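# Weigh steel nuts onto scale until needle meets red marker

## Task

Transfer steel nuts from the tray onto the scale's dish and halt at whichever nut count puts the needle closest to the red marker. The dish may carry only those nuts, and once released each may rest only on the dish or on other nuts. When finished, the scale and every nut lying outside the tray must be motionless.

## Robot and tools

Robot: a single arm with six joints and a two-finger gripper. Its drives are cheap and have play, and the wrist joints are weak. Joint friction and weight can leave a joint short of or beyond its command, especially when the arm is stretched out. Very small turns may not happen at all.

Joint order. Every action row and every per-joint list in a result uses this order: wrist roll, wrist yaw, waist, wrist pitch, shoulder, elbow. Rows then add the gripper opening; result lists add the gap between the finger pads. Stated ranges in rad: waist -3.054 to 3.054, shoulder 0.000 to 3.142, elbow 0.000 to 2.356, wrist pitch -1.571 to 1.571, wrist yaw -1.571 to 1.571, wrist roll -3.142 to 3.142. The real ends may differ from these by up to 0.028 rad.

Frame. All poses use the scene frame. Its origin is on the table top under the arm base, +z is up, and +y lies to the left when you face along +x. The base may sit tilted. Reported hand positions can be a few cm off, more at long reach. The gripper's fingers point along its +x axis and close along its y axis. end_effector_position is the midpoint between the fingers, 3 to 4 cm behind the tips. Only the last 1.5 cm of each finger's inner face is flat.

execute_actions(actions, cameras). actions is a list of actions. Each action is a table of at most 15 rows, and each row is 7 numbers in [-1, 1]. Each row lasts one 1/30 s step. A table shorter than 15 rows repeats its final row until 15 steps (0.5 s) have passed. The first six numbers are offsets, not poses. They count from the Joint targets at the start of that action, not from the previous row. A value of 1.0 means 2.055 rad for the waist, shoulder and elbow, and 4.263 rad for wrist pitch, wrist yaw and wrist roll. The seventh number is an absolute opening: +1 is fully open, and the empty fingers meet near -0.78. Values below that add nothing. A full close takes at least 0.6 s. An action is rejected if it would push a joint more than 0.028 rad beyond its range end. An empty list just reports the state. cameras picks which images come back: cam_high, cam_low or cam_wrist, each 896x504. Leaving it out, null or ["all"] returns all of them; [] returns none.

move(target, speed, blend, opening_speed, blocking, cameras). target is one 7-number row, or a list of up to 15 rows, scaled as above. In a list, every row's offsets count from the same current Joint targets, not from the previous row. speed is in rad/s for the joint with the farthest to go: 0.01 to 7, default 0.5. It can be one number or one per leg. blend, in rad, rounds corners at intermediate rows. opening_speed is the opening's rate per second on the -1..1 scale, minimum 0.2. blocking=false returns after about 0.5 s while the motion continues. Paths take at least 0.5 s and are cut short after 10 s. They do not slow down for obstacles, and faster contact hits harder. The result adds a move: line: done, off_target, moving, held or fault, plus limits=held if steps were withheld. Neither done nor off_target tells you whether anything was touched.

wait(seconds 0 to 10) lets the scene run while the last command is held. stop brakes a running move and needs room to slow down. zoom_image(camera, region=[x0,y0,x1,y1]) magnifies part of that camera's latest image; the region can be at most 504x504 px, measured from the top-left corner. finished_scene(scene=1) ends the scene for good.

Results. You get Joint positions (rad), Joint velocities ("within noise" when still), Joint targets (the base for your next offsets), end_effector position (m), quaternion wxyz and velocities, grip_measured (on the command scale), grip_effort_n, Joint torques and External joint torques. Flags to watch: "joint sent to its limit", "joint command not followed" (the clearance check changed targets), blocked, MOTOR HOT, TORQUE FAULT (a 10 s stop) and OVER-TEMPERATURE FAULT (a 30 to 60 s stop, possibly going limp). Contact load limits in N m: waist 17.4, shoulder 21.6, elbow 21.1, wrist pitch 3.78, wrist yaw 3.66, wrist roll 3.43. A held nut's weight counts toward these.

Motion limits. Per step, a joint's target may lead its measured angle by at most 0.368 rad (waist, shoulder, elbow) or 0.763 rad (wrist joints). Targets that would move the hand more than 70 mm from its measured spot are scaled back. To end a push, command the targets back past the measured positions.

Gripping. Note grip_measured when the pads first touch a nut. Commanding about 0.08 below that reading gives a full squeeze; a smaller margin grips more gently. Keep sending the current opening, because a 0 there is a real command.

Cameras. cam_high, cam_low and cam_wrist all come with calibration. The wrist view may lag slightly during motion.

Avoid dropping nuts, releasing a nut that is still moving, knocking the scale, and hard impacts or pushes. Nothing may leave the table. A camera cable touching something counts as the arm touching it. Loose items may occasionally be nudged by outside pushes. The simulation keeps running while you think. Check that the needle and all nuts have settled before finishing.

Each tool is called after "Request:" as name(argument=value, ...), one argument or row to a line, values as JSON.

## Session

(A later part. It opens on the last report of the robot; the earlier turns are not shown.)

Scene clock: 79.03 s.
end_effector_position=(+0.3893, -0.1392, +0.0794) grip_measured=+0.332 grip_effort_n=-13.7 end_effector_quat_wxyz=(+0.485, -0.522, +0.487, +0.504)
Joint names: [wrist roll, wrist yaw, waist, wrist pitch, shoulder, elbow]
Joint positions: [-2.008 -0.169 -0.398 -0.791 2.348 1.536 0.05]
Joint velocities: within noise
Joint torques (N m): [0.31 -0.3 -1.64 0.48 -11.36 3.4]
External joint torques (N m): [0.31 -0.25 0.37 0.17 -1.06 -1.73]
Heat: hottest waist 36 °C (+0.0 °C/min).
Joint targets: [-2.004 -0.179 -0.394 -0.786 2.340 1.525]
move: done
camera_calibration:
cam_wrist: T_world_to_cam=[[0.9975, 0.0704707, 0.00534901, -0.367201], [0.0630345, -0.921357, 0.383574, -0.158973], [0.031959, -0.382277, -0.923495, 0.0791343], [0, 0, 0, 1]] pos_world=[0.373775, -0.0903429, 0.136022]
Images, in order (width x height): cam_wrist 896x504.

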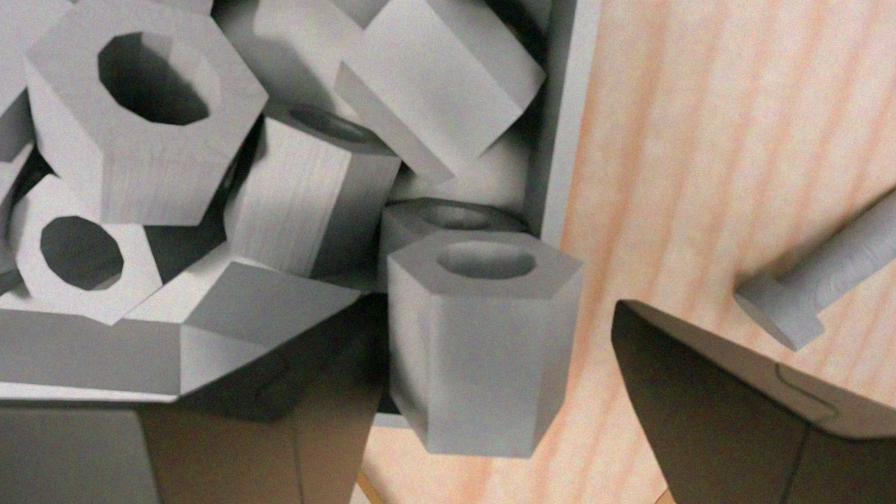

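Request:
move(
  target=[0, 0, -0.0049, 0.0017, -0.0104, -0.0139, 0.33],
  speed=0.2,
  cameras=["cam_wrist"],
)

Scene clock: 83.77 s.
end_effector_position=(+0.3848, -0.1382, +0.0812) grip_measured=+0.332 grip_effort_n=-13.7 end_effector_quat_wxyz=(+0.486, -0.522, +0.488, +0.503)
Joint names: [wrist roll, wrist yaw, waist, wrist pitch, shoulder, elbow]
Joint positions: [-2.008 -0.169 -0.4 -0.782 2.329 1.509 0.05]
Joint velocities: within noise
Joint torques (N m): [0.31 -0.22 -2.25 0.35 -11.47 3.36]
External joint torques (N m): [0.31 -0.18 -0.25 0.02 -1.46 -1.71]
Heat: hottest waist 36 °C (+0.0 °C/min).
Joint targets: [-2.004 -0.179 -0.404 -0.778 2.319 1.496]
move: done
camera_calibration:
cam_wrist: T_world_to_cam=[[0.997659, 0.0680293, 0.00697408, -0.363296], [0.0601387, -0.921321, 0.384124, -0.157333], [0.032557, -0.382805, -0.923255, 0.0809687], [0, 0, 0, 1]] pos_world=[0.369271, -0.0892445, 0.137724]
Images, in order (width x height): cam_wrist 896x504.

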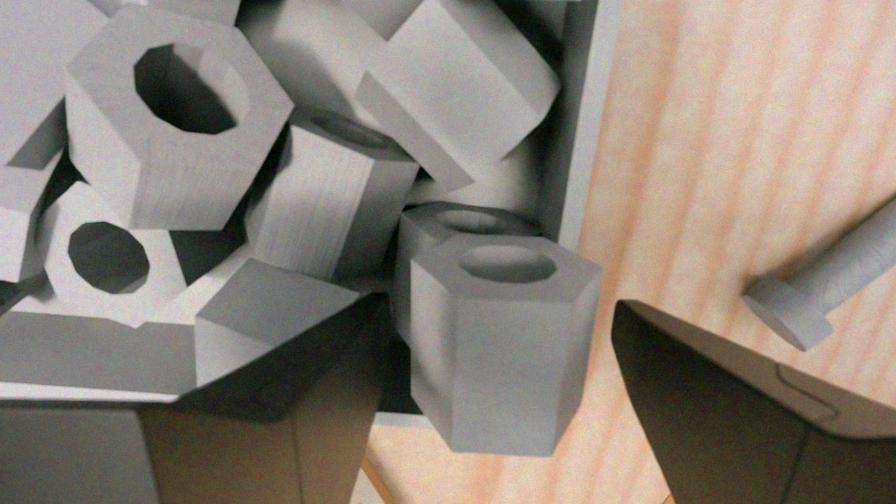

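Request:
move(
  target=[0, 0, 0, 0, 0, 0, -0.04],
  opening_speed=0.5,
  cameras=["cam_wrist"],
)

Scene clock: 85.30 s.
end_effector_position=(+0.3839, -0.1383, +0.0807) grip_measured=-0.031 grip_effort_n=-50.9 end_effector_quat_wxyz=(+0.486, -0.521, +0.488, +0.504)
Joint names: [wrist roll, wrist yaw, waist, wrist pitch, shoulder, elbow]
Joint positions: [-2.008 -0.169 -0.401 -0.782 2.329 1.507 0.034]
Joint velocities: within noise
Joint torques (N m): [0.31 -0.26 -2.22 0.36 -11.44 3.47]
External joint torques (N m): [0.31 -0.22 -0.25 0.04 -1.42 -1.59]
Heat: hottest waist 36 °C (+0.0 °C/min).
Joint targets: [-2.004 -0.179 -0.404 -0.778 2.319 1.496]
move: done
camera_calibration:
cam_wrist: T_world_to_cam=[[0.997749, 0.066866, 0.00502198, -0.362448], [0.0598404, -0.921701, 0.383257, -0.157031], [0.0302557, -0.382094, -0.923628, 0.0815454], [0, 0, 0, 1]] pos_world=[0.368562, -0.0893422, 0.137321]
Images, in order (width x height): cam_wrist 896x504.

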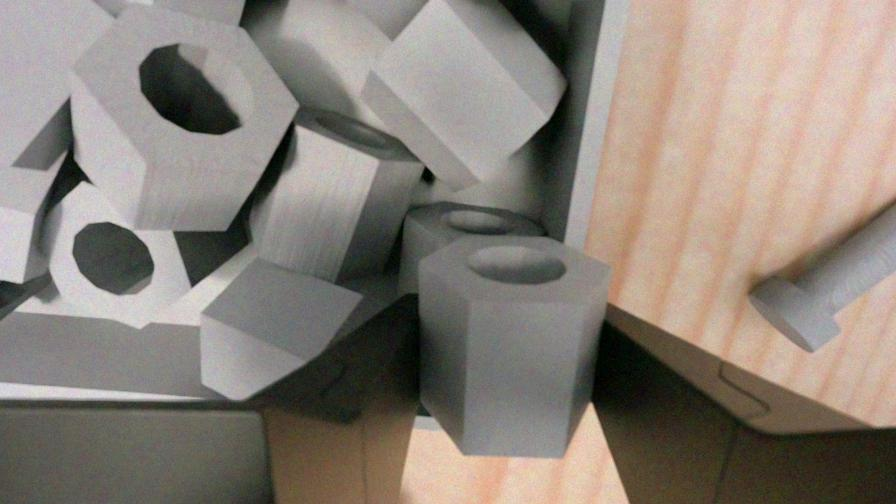

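Request:
move(
  target=[-0.0089, 0.0005, -0.0136, -0.0625, -0.0363, 0.0802, -0.06],
  speed=0.4,
)

Scene clock: 89.20 s.
end_effector_position=(+0.3818, -0.1373, +0.1434) grip_measured=-0.047 grip_effort_n=-78.4 end_effector_quat_wxyz=(+0.485, -0.504, +0.497, +0.514)
Joint names: [wrist roll, wrist yaw, waist, wrist pitch, shoulder, elbow]
Joint positions: [-2.028 -0.169 -0.429 -1.044 2.256 1.65 0.033]
Joint velocities: within noise
Joint torques (N m): [-0.4 -0.18 -2.25 -0.02 -11.78 5.98]
External joint torques (N m): [-0.4 -0.14 -0.29 -0.26 -1.89 0.56]
Heat: hottest waist 36 °C (+0.0 °C/min).
Joint targets: [-2.042 -0.177 -0.432 -1.045 2.244 1.661]
move: done
camera_calibration:
cam_wrist: T_world_to_cam=[[0.99819, 0.0518213, -0.0305218, -0.357873], [0.0593955, -0.92912, 0.364978, -0.178205], [-0.00944476, -0.36613, -0.930516, 0.158241], [0, 0, 0, 1]] pos_world=[0.369304, -0.0890914, 0.201364]

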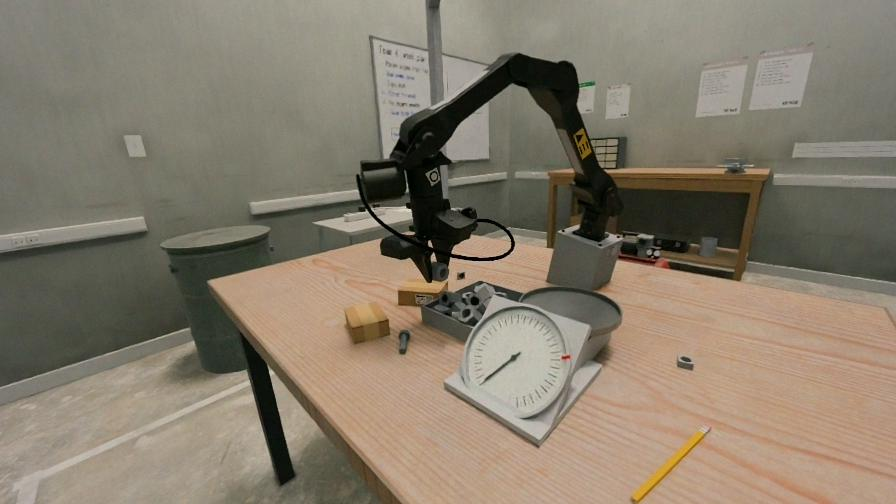

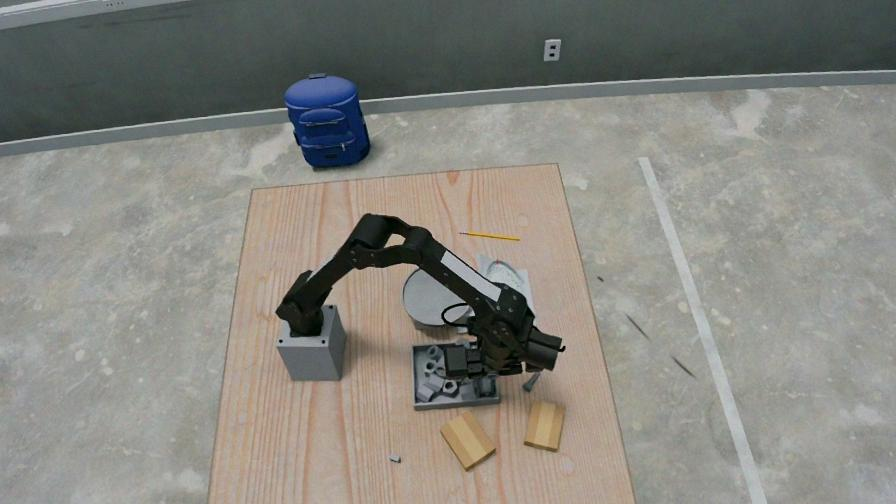

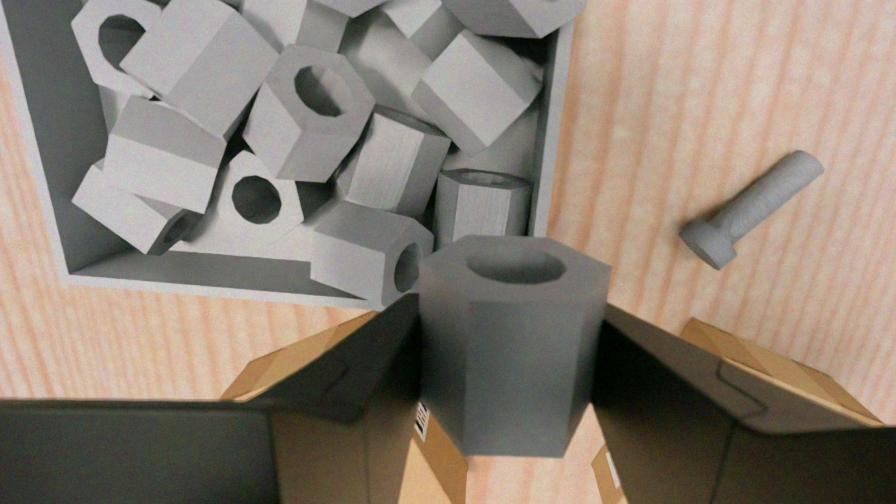

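Request:
move(
  target=[0.1054, -0.0020, 0.1913, 0.0336, -0.2636, -0.2983, -0.06],
  speed=0.7,
)

Scene clock: 92.47 s.
end_effector_position=(+0.2909, +0.0269, +0.1587) grip_measured=-0.047 grip_effort_n=-78.4 end_effector_quat_wxyz=(+0.494, -0.502, +0.505, +0.499)
Joint names: [wrist roll, wrist yaw, waist, wrist pitch, shoulder, elbow]
Joint positions: [-1.597 -0.175 -0.041 -0.908 1.715 1.057 0.033]
Joint velocities: within noise
Joint torques (N m): [0.35 -0.27 -1.15 0.54 -7.96 3.77]
External joint torques (N m): [0.35 -0.22 0.16 0.27 -1.56 -1.42]
Heat: hottest waist 36 °C (+0.0 °C/min).
Joint targets: [-1.593 -0.186 -0.039 -0.902 1.703 1.048]
move: done
camera_calibration:
cam_wrist: T_world_to_cam=[[0.999708, 0.0173021, -0.0168638, -0.276926], [0.0223827, -0.926035, 0.376774, -0.017093], [-0.00909744, -0.377042, -0.926152, 0.231314], [0, 0, 0, 1]] pos_world=[0.279332, 0.0761778, 0.216002]

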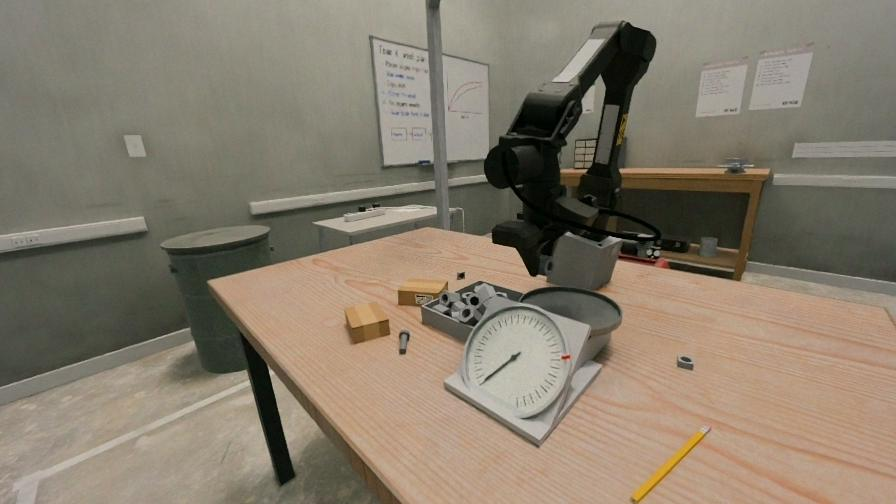

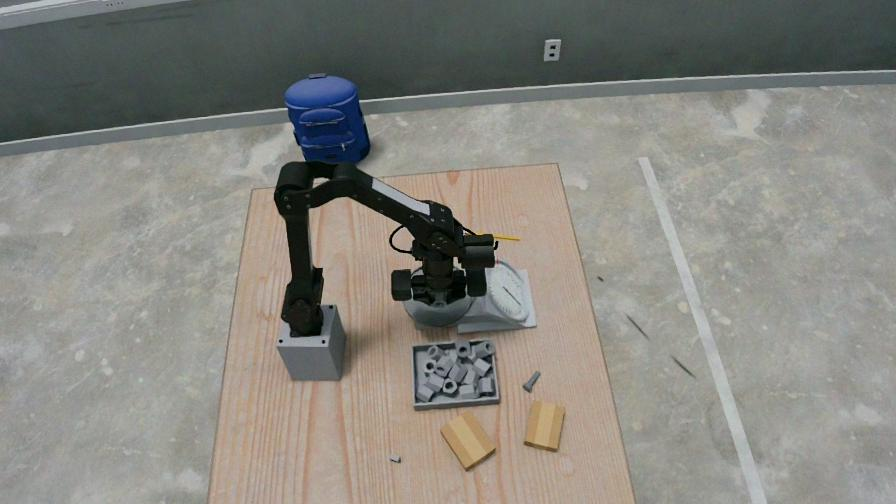

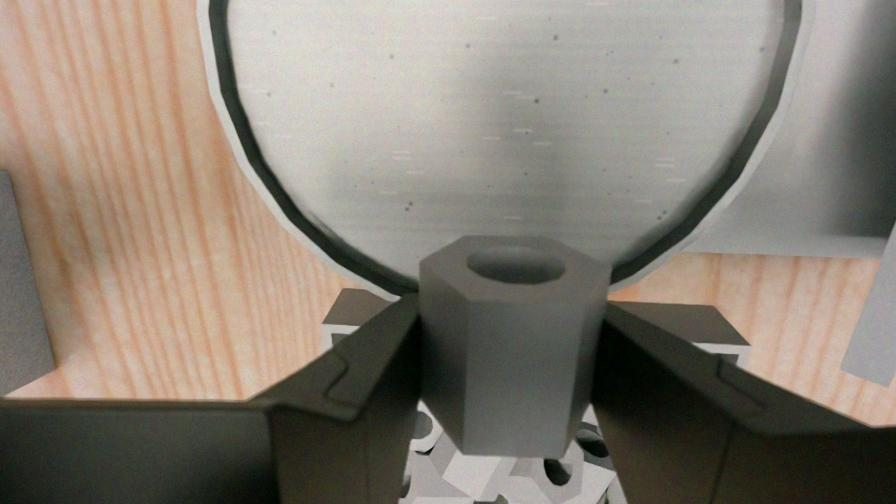

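Request:
move(
  target=[0.0064, 0.0002, 0.0129, 0.0588, 0.0602, -0.0589, -0.06],
  speed=0.25,
)

Scene clock: 99.30 s.
end_effector_position=(+0.2929, +0.0239, +0.1046) grip_measured=-0.047 grip_effort_n=-78.4 end_effector_quat_wxyz=(+0.499, -0.507, +0.499, +0.494)
Joint names: [wrist roll, wrist yaw, waist, wrist pitch, shoulder, elbow]
Joint positions: [-1.57 -0.175 -0.016 -0.659 1.817 0.936 0.033]
Joint velocities: within noise
Joint torques (N m): [0.33 -0.24 -0.99 0.81 -5.69 3.37]
External joint torques (N m): [0.33 -0.19 0.42 0.49 0.92 -1.25]
Heat: hottest waist 35 °C (-1.0 °C/min).
Joint targets: [-1.566 -0.185 -0.012 -0.651 1.826 0.927]
move: done
camera_calibration:
cam_wrist: T_world_to_cam=[[0.999819, 0.0187132, 0.00339146, -0.281962], [0.0160555, -0.926126, 0.376873, 0.0023733], [0.0101934, -0.376751, -0.926259, 0.174397], [0, 0, 0, 1]] pos_world=[0.280096, 0.0731785, 0.161598]

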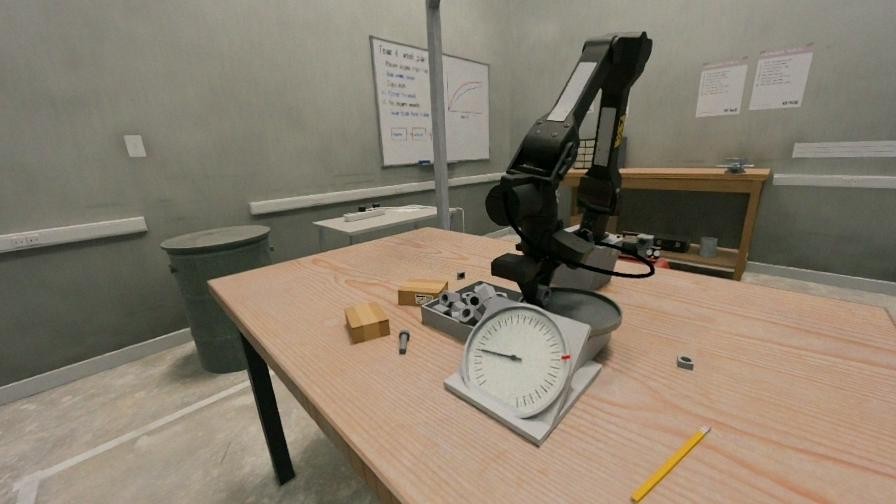

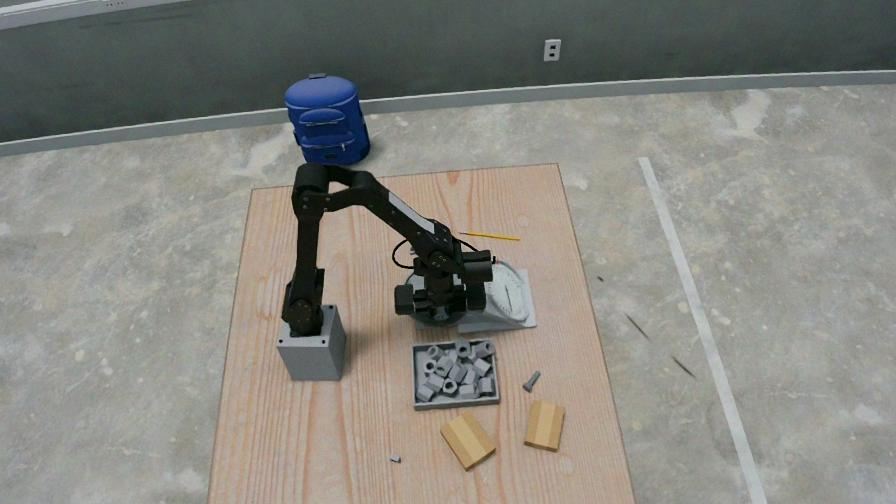

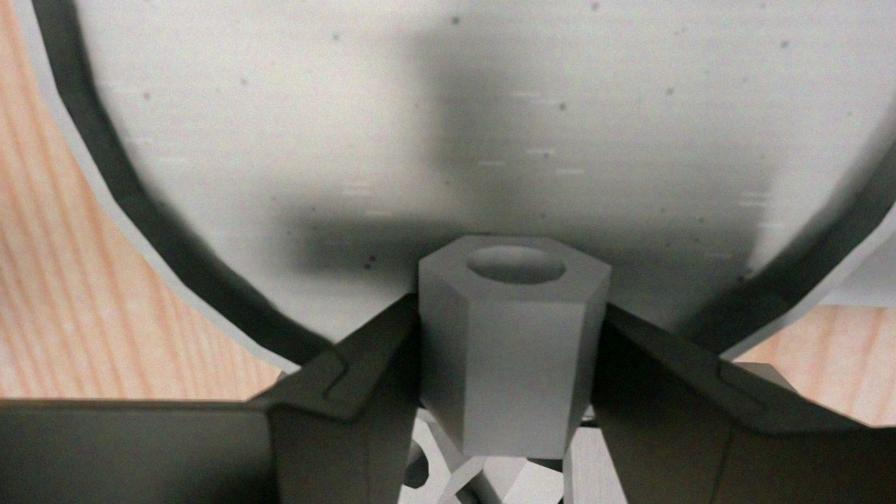

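Request:
zoom_image(
  camera="cam_high",
  region=[462, 300, 582, 420],
)

Request:
zoom_image(
  camera="cam_high",
  region=[480, 230, 640, 340],
)

Scaled by 4.200.

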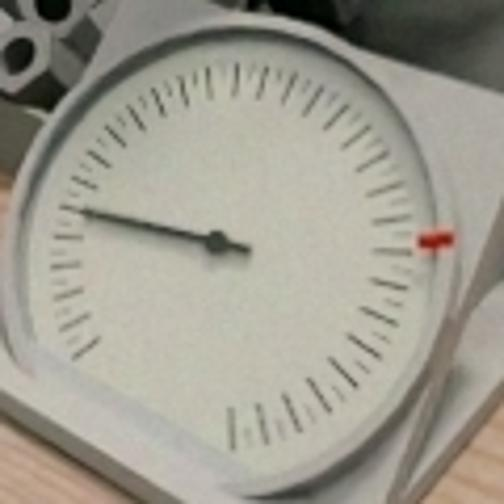

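Scaled by 3.150.

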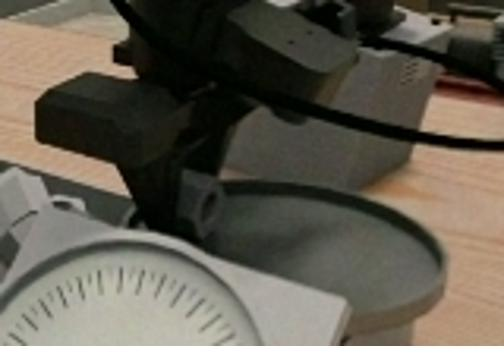

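Request:
move(
  target=[0, 0, 0, 0, 0, 0, 0.25],
  opening_speed=0.5,
)

Request:
zoom_image(
  camera="cam_high",
  region=[462, 300, 582, 420],
)

Scene clock: 103.57 s.
end_effector_position=(+0.2931, +0.0239, +0.1045) grip_measured=+0.247 grip_effort_n=13.7 end_effector_quat_wxyz=(+0.499, -0.508, +0.499, +0.494)
Joint names: [wrist roll, wrist yaw, waist, wrist pitch, shoulder, elbow]
Joint positions: [-1.57 -0.175 -0.016 -0.658 1.817 0.936 0.046]
Joint velocities: within noise
Joint torques (N m): [0.32 -0.24 -1.05 0.61 -5.68 3.34]
External joint torques (N m): [0.32 -0.19 0.32 0.27 0.99 -1.35]
Heat: hottest waist 35 °C (-1.0 °C/min).
Joint targets: [-1.566 -0.185 -0.012 -0.651 1.826 0.927]
move: done
camera_calibration:
cam_wrist: T_world_to_cam=[[0.999809, 0.0189784, 0.00457848, -0.282273], [0.0158537, -0.926122, 0.376891, 0.00237024], [0.011393, -0.376746, -0.926247, 0.173927], [0, 0, 0, 1]] pos_world=[0.2802, 0.0730785, 0.161498]

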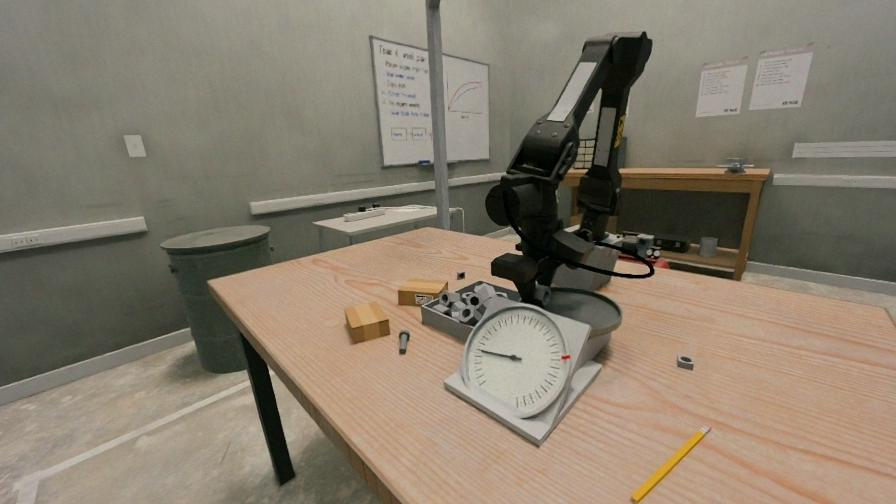

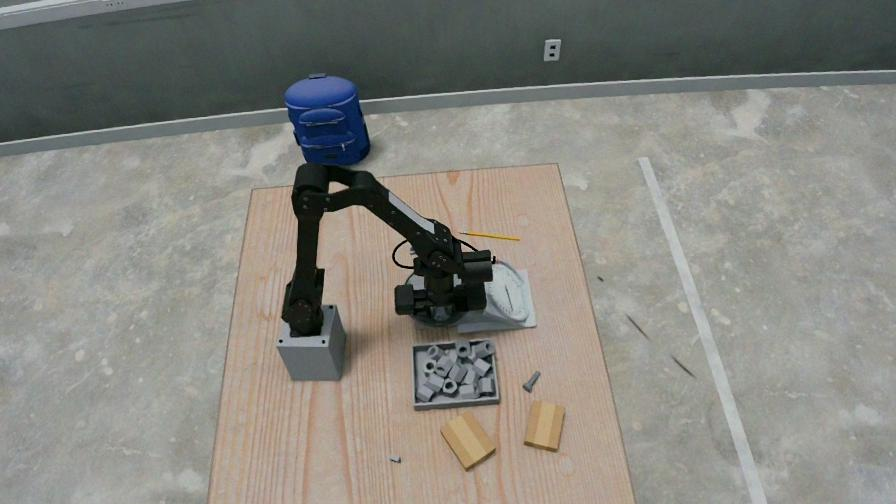

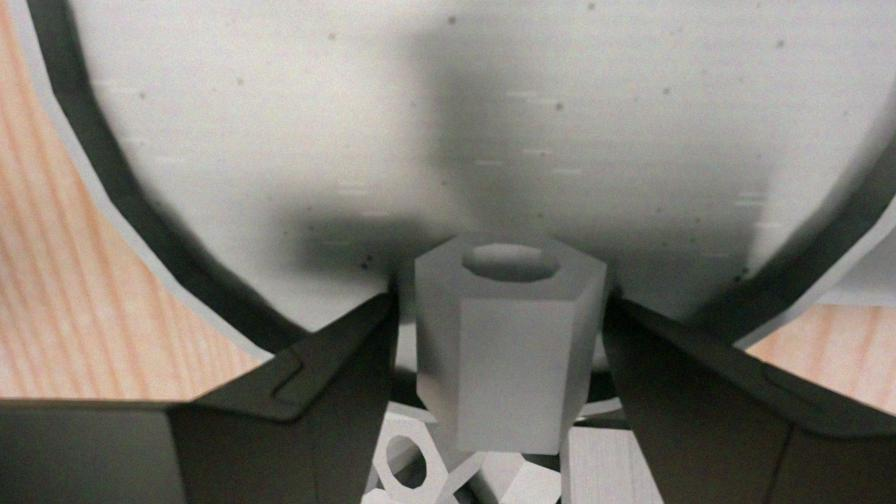

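Scaled by 4.200.

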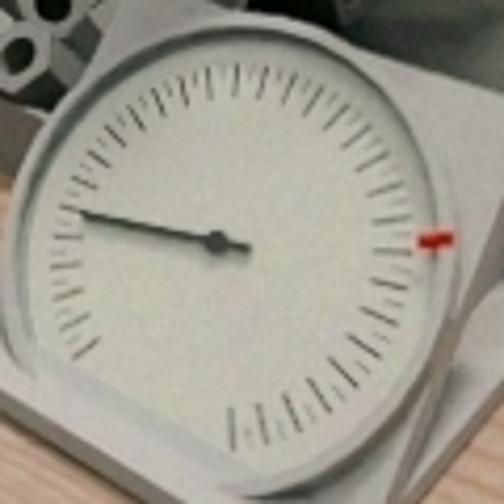

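Request:
zoom_image(
  camera="cam_high",
  region=[466, 306, 526, 396],
)

Request:
zoom_image(
  camera="cam_high",
  region=[510, 306, 580, 356],
)

Request:
zoom_image(
  camera="cam_high",
  region=[510, 346, 580, 416],
)

Scaled by 5.600.

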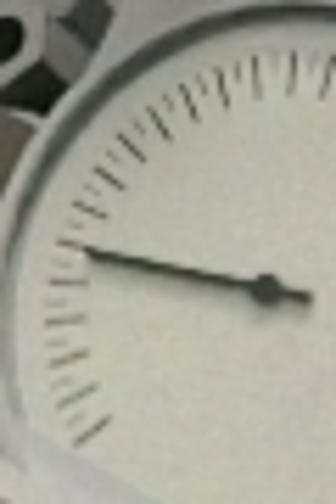

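Scaled by 7.200.

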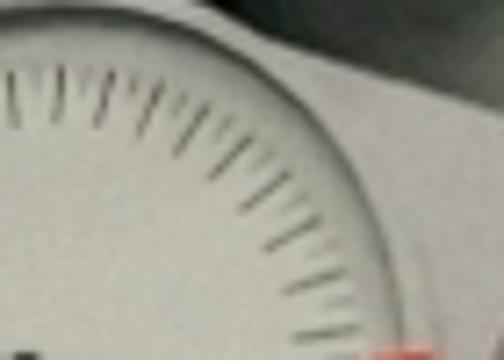

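Scaled by 7.200.

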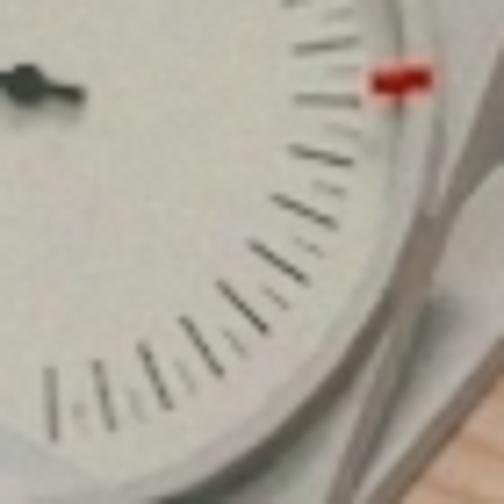

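Request:
move(
  target=[
    [0,0,0,0,0,0,0.45],
    [-0.0063,-0.0002,-0.0131,-0.0589,-0.0599,0.0589,0.45],
    [-0.1030,0.0021,-0.2102,-0.1037,0.0345,0.2102,0.45],
  ],
  speed=[0.3,0.35,0.9],
  blend=[0,0.06,0],
)

Request:
zoom_image(
  camera="cam_high",
  region=[462, 270, 642, 420],
)

Scene clock: 111.77 s.
end_effector_position=(+0.3124, -0.0997, +0.2016) grip_measured=+0.448 grip_effort_n=13.3 end_effector_quat_wxyz=(+0.503, -0.498, +0.504, +0.494)
Joint names: [wrist roll, wrist yaw, waist, wrist pitch, shoulder, elbow]
Joint positions: [-1.99 -0.175 -0.445 -1.094 1.885 1.349 0.055]
Joint velocities: within noise
Joint torques (N m): [-0.44 0.1 -1.51 0.06 -6.32 6.08]
External joint torques (N m): [-0.44 0.15 0.03 -0.23 1.15 0.5]
Heat: hottest waist 35 °C (-1.0 °C/min).
Joint targets: [-2.005 -0.176 -0.444 -1.093 1.897 1.359]
move: done
camera_calibration:
cam_wrist: T_world_to_cam=[[0.999977, 0.00130593, -0.00667726, -0.299205], [0.00367629, -0.929516, 0.368763, -0.1438], [-0.00572505, -0.368779, -0.9295, 0.223928], [0, 0, 0, 1]] pos_world=[0.301008, -0.0506937, 0.259171]

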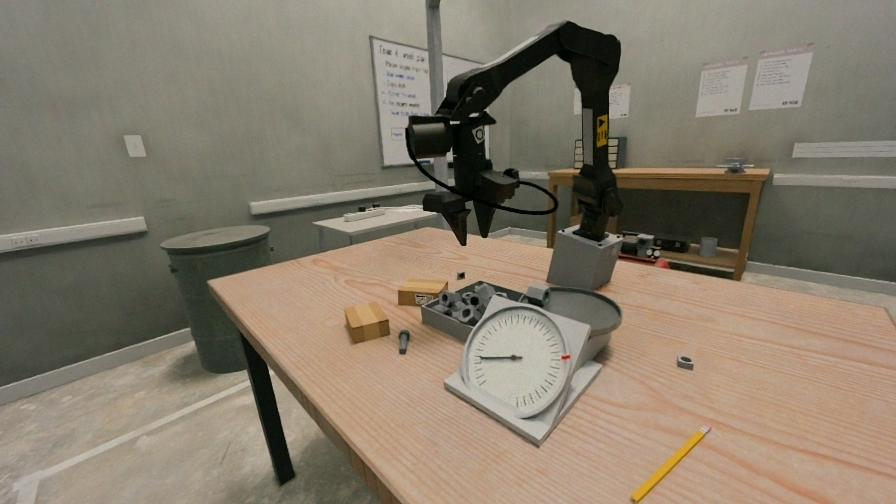

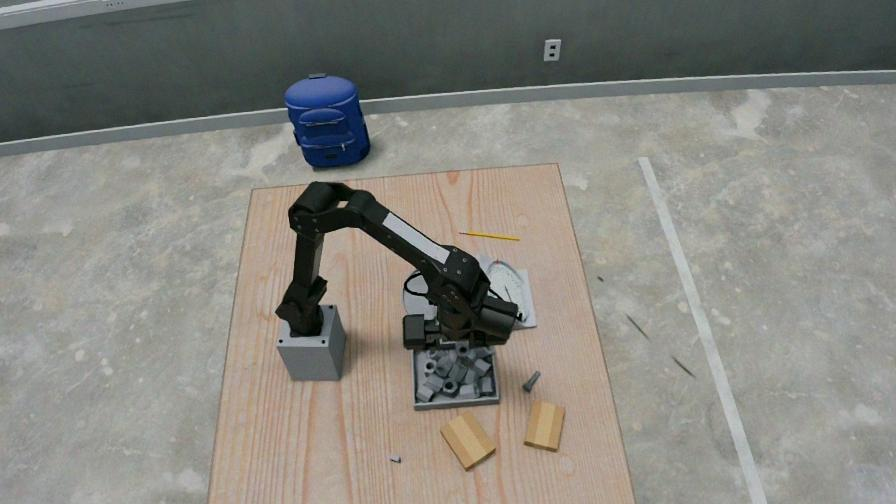

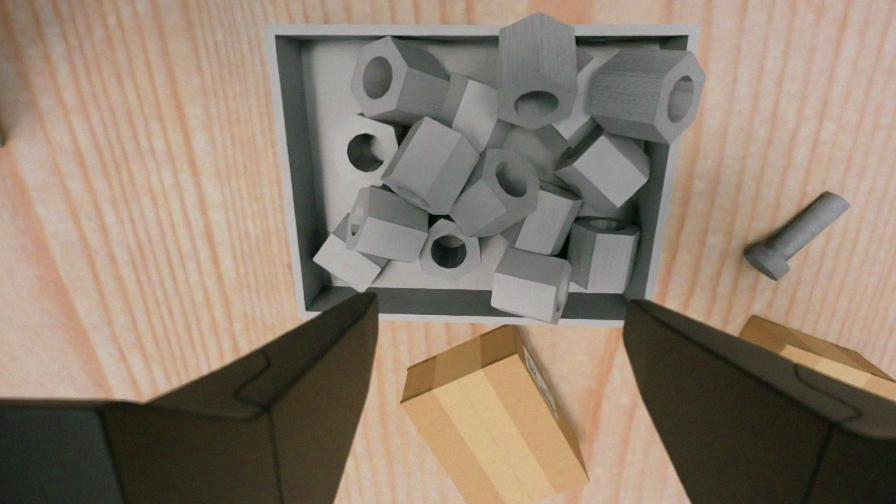

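Scaled by 2.800.

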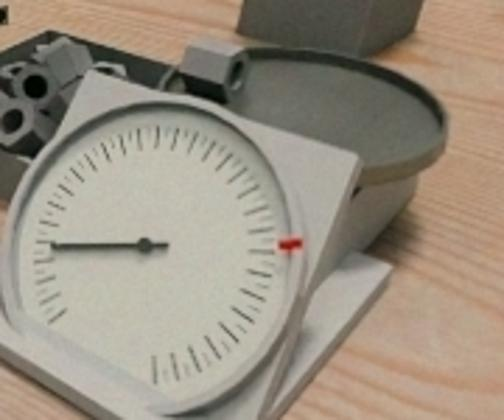

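Request:
zoom_image(
  camera="cam_high",
  region=[505, 270, 635, 350],
)

Request:
zoom_image(
  camera="cam_high",
  region=[462, 300, 582, 420],
)

Scaled by 3.877.

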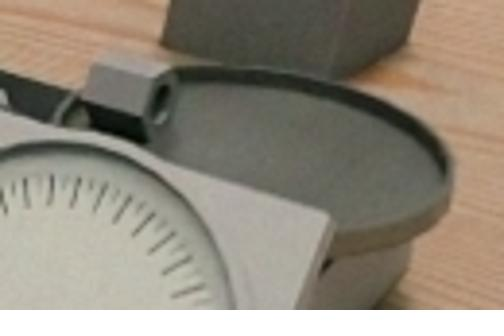

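Scaled by 4.200.

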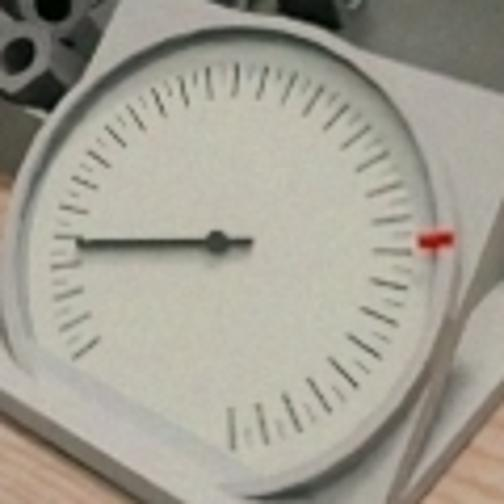

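Request:
zoom_image(
  camera="cam_wrist",
  region=[300, 10, 520, 170],
)

Request:
zoom_image(
  camera="cam_wrist",
  region=[480, 0, 720, 170],
)

Request:
zoom_image(
  camera="cam_wrist",
  region=[300, 150, 520, 310],
)

Request:
zoom_image(
  camera="cam_wrist",
  region=[480, 150, 700, 340],
)

Scaled by 2.291.

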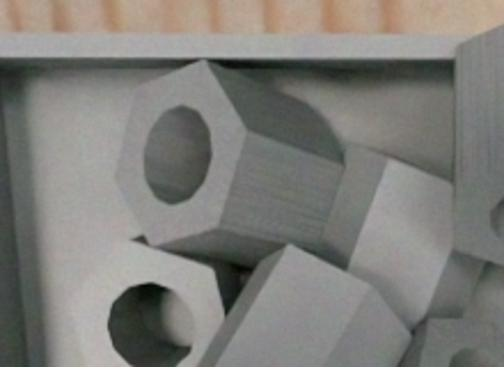

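Scaled by 2.100.

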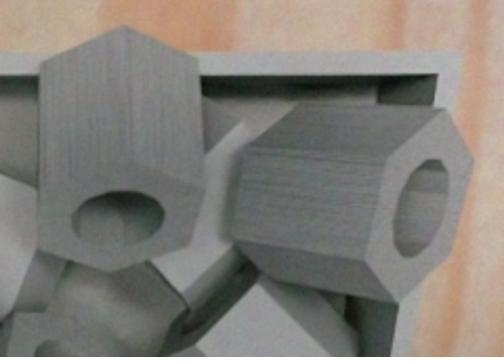

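Scaled by 2.291.

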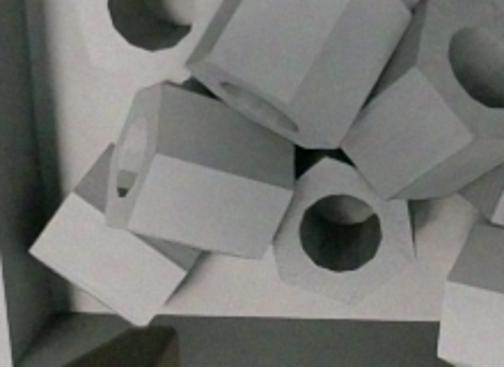

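Scaled by 2.291.

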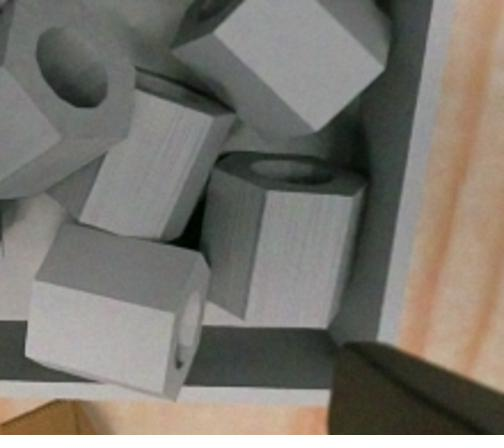

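Request:
move(
  target=[0.0191, 0.0009, -0.0282, 0.0461, 0.1244, 0.0237, 0.33],
  speed=0.5,
  cameras=["cam_wrist"],
)

Request:
zoom_image(
  camera="cam_wrist",
  region=[380, 120, 720, 340],
)

Scene clock: 128.57 s.
end_effector_position=(+0.3377, -0.1484, +0.1329) grip_measured=+0.332 grip_effort_n=-14.7 end_effector_quat_wxyz=(+0.532, -0.466, +0.533, +0.465)
Joint names: [wrist roll, wrist yaw, waist, wrist pitch, shoulder, elbow]
Joint positions: [-1.927 -0.174 -0.5 -0.902 2.141 1.399 0.05]
Joint velocities: within noise
Joint torques (N m): [0.31 0.17 -2.1 0.51 -7.86 5.6]
External joint torques (N m): [0.31 0.22 -0.36 0.25 0.99 0.43]
Heat: hottest waist 35 °C (-1.0 °C/min).
Joint targets: [-1.923 -0.172 -0.502 -0.897 2.153 1.408]
move: done
camera_calibration:
cam_wrist: T_world_to_cam=[[0.992939, -0.118298, -0.00882202, -0.339952], [-0.106915, -0.924656, 0.365487, -0.125323], [-0.0513936, -0.361963, -0.930775, 0.158745], [0, 0, 0, 1]] pos_world=[0.332311, -0.0986362, 0.19056]
Images, in order (width x height): cam_wrist 896x504.

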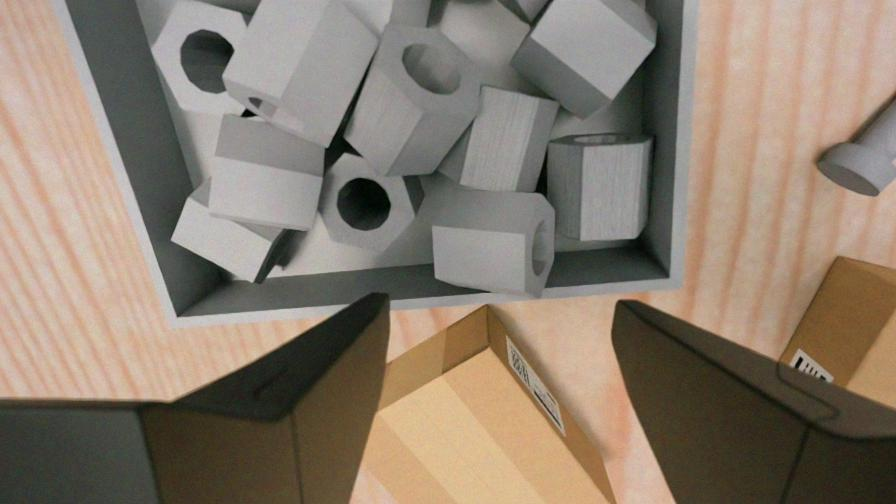

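Scaled by 1.482.

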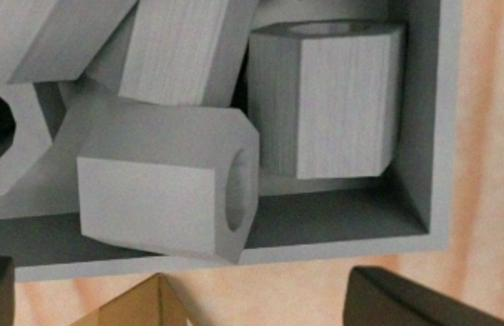

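Request:
move(
  target=[0.0140, -0.0002, 0.0038, 0.0519, 0.0764, -0.0303, 0.33],
  speed=0.3,
  cameras=["cam_wrist"],
)

Scene clock: 134.00 s.
end_effector_position=(+0.3486, -0.1649, +0.0781) grip_measured=+0.332 grip_effort_n=-11.4 end_effector_quat_wxyz=(+0.550, -0.465, +0.538, +0.438)
Joint names: [wrist roll, wrist yaw, waist, wrist pitch, shoulder, elbow]
Joint positions: [-1.869 -0.175 -0.5 -0.692 2.273 1.362 0.05]
Joint velocities: within noise
Joint torques (N m): [0.35 0.09 -1.39 1.4 -5.39 2.76]
External joint torques (N m): [0.34 0.14 0.42 1.05 4.03 -2.12]
Heat: hottest waist 35 °C (-1.0 °C/min).
Joint targets: [-1.864 -0.173 -0.495 -0.675 2.310 1.346]
move: off_target; the shoulder is farthest, 0.037 rad from its target
camera_calibration:
cam_wrist: T_world_to_cam=[[0.985209, -0.168745, 0.0298204, -0.361916], [-0.167495, -0.911543, 0.375547, -0.0969162], [-0.0361892, -0.374987, -0.926324, 0.0945694], [0, 0, 0, 1]] pos_world=[0.343752, -0.113953, 0.134791]
Images, in order (width x height): cam_wrist 896x504.

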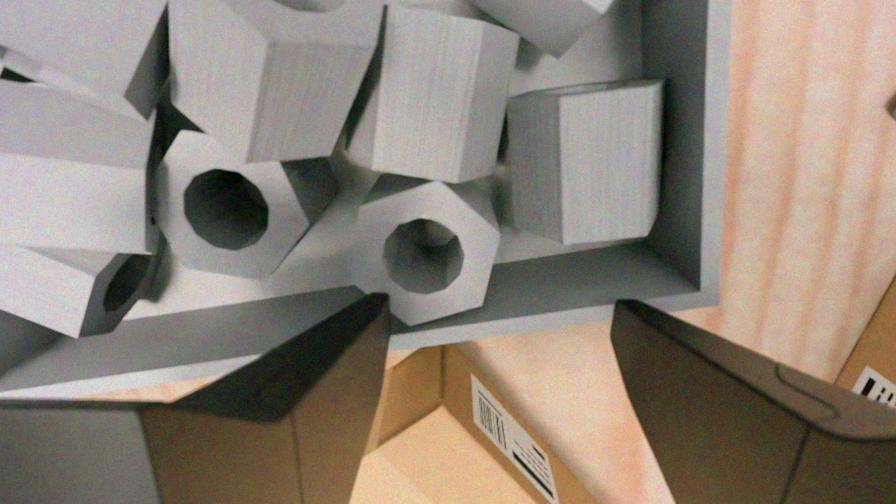

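Request:
move(
  target=[0, 0, -0.0015, -0.0312, -0.0457, 0.018, 0.33],
  speed=0.4,
  cameras=["cam_wrist", "cam_high"],
)

Request:
zoom_image(
  camera="cam_wrist",
  region=[300, 120, 700, 340],
)

Scene clock: 136.13 s.
end_effector_position=(+0.3380, -0.1557, +0.0985) grip_measured=+0.332 grip_effort_n=-11.4 end_effector_quat_wxyz=(+0.544, -0.445, +0.549, +0.452)
Joint names: [wrist roll, wrist yaw, waist, wrist pitch, shoulder, elbow]
Joint positions: [-1.867 -0.172 -0.5 -0.808 2.224 1.376 0.05]
Joint velocities: within noise
Joint torques (N m): [0.29 0.09 -1.52 0.05 -10.22 5.07]
External joint torques (N m): [0.3 0.14 0.26 -0.21 -1.03 0.11]
Heat: hottest waist 35 °C (-1.0 °C/min).
Joint targets: [-1.864 -0.173 -0.498 -0.808 2.216 1.383]
move: done
camera_calibration:
cam_wrist: T_world_to_cam=[[0.983526, -0.179543, -0.0209842, -0.346581], [-0.159811, -0.91789, 0.363234, -0.100351], [-0.0844773, -0.353896, -0.931462, 0.136642], [0, 0, 0, 1]] pos_world=[0.336377, -0.10598, 0.156455]
Images, in order (width x height): cam_high 896x504, cam_wrist 896x504.

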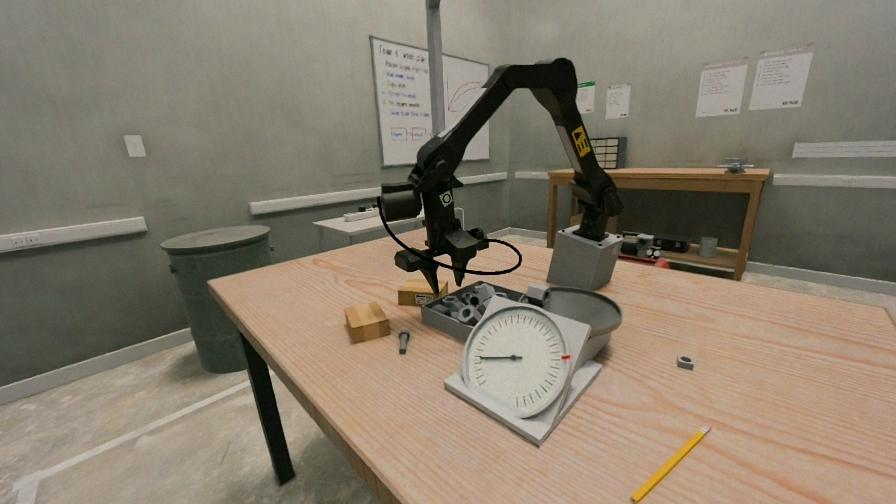

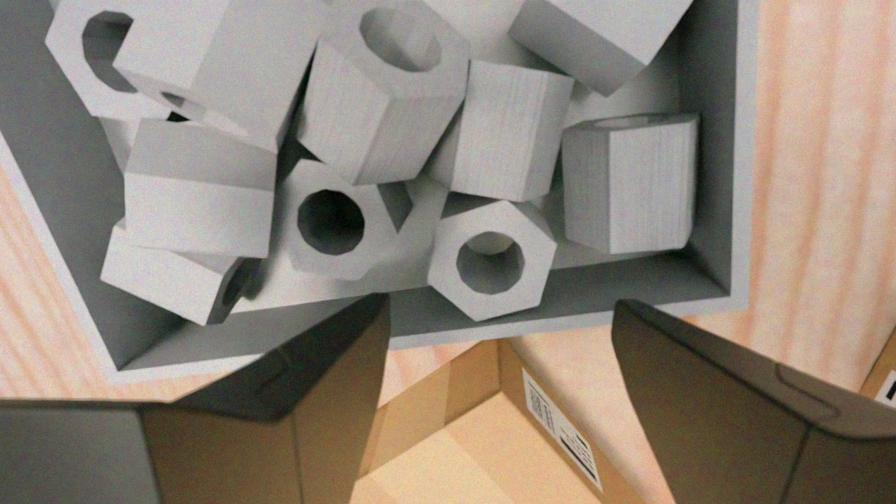

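Scaled by 1.260.

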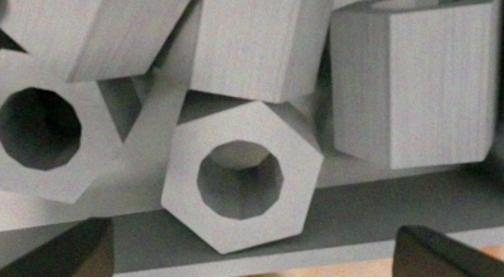

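Request:
move(
  target=[0.0385, 0.0001, 0.0009, 0.0166, 0.0165, -0.0176, 0.13],
  speed=0.3,
  cameras=["cam_wrist"],
)

Scene clock: 144.50 s.
end_effector_position=(+0.3421, -0.1595, +0.0897) grip_measured=+0.132 grip_effort_n=-14.7 end_effector_quat_wxyz=(+0.582, -0.411, +0.578, +0.398)
Joint names: [wrist roll, wrist yaw, waist, wrist pitch, shoulder, elbow]
Joint positions: [-1.705 -0.172 -0.5 -0.744 2.237 1.356 0.041]
Joint velocities: within noise
Joint torques (N m): [0.3 0.11 -1.39 0.61 -8.07 3.44]
External joint torques (N m): [0.3 0.16 0.39 0.26 1.2 -1.57]
Heat: hottest shoulder 36 °C (+3.0 °C/min).
Joint targets: [-1.699 -0.172 -0.496 -0.738 2.250 1.346]
move: done
camera_calibration:
cam_wrist: T_world_to_cam=[[0.943577, -0.331009, 0.00974481, -0.364769], [-0.311009, -0.875691, 0.369378, -0.0420303], [-0.113734, -0.351567, -0.929228, 0.137631], [0, 0, 0, 1]] pos_world=[0.34677, -0.109161, 0.146971]
Images, in order (width x height): cam_wrist 896x504.

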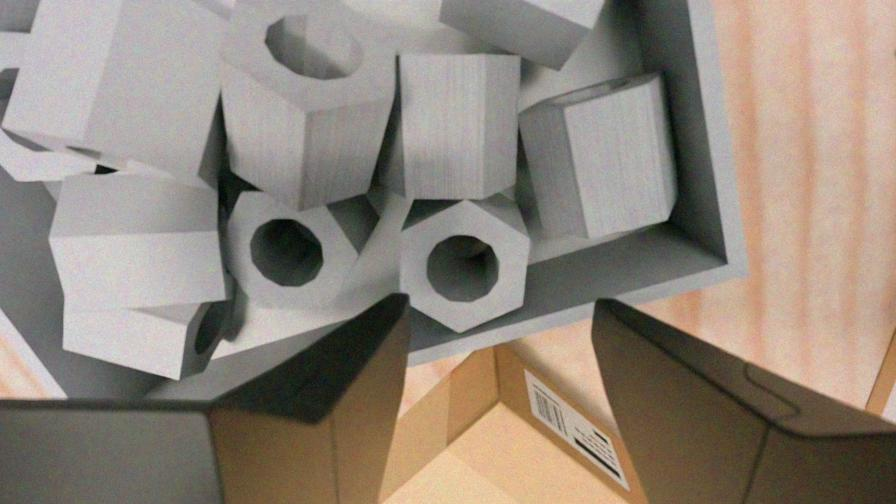

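Request:
move(
  target=[
    [0.0030, 0, 0.0058, 0.0040, -0.0231, -0.0204, 0.13],
    [0.0030, 0, 0.0058, 0.0213, 0.0258, -0.0248, 0.13],
  ],
  speed=[0.2, 0.12],
  cameras=["cam_wrist"],
)

Scene clock: 148.20 s.
end_effector_position=(+0.3392, -0.1511, +0.0660) grip_measured=+0.132 grip_effort_n=-10.9 end_effector_quat_wxyz=(+0.581, -0.411, +0.573, +0.407)
Joint names: [wrist roll, wrist yaw, waist, wrist pitch, shoulder, elbow]
Joint positions: [-1.699 -0.183 -0.477 -0.666 2.271 1.307 0.041]
Joint velocities: within noise
Joint torques (N m): [0.3 0.16 -2.4 1.55 -5.7 3.09]
External joint torques (N m): [0.3 0.22 -0.61 1.24 3.51 -1.57]
Heat: hottest shoulder 36 °C (+1.0 °C/min).
Joint targets: [-1.687 -0.172 -0.484 -0.647 2.303 1.296]
move: off_target; the shoulder is farthest, 0.032 rad from its target
camera_calibration:
cam_wrist: T_world_to_cam=[[0.948775, -0.315947, 0.00193622, -0.358011], [-0.29547, -0.885077, 0.359634, -0.0328848], [-0.111912, -0.341783, -0.933092, 0.1193], [0, 0, 0, 1]] pos_world=[0.343307, -0.101443, 0.123838]
Images, in order (width x height): cam_wrist 896x504.

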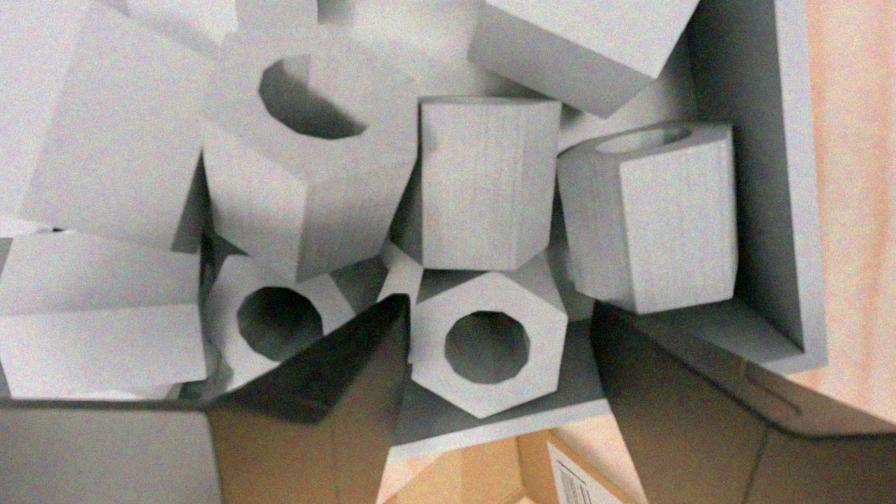

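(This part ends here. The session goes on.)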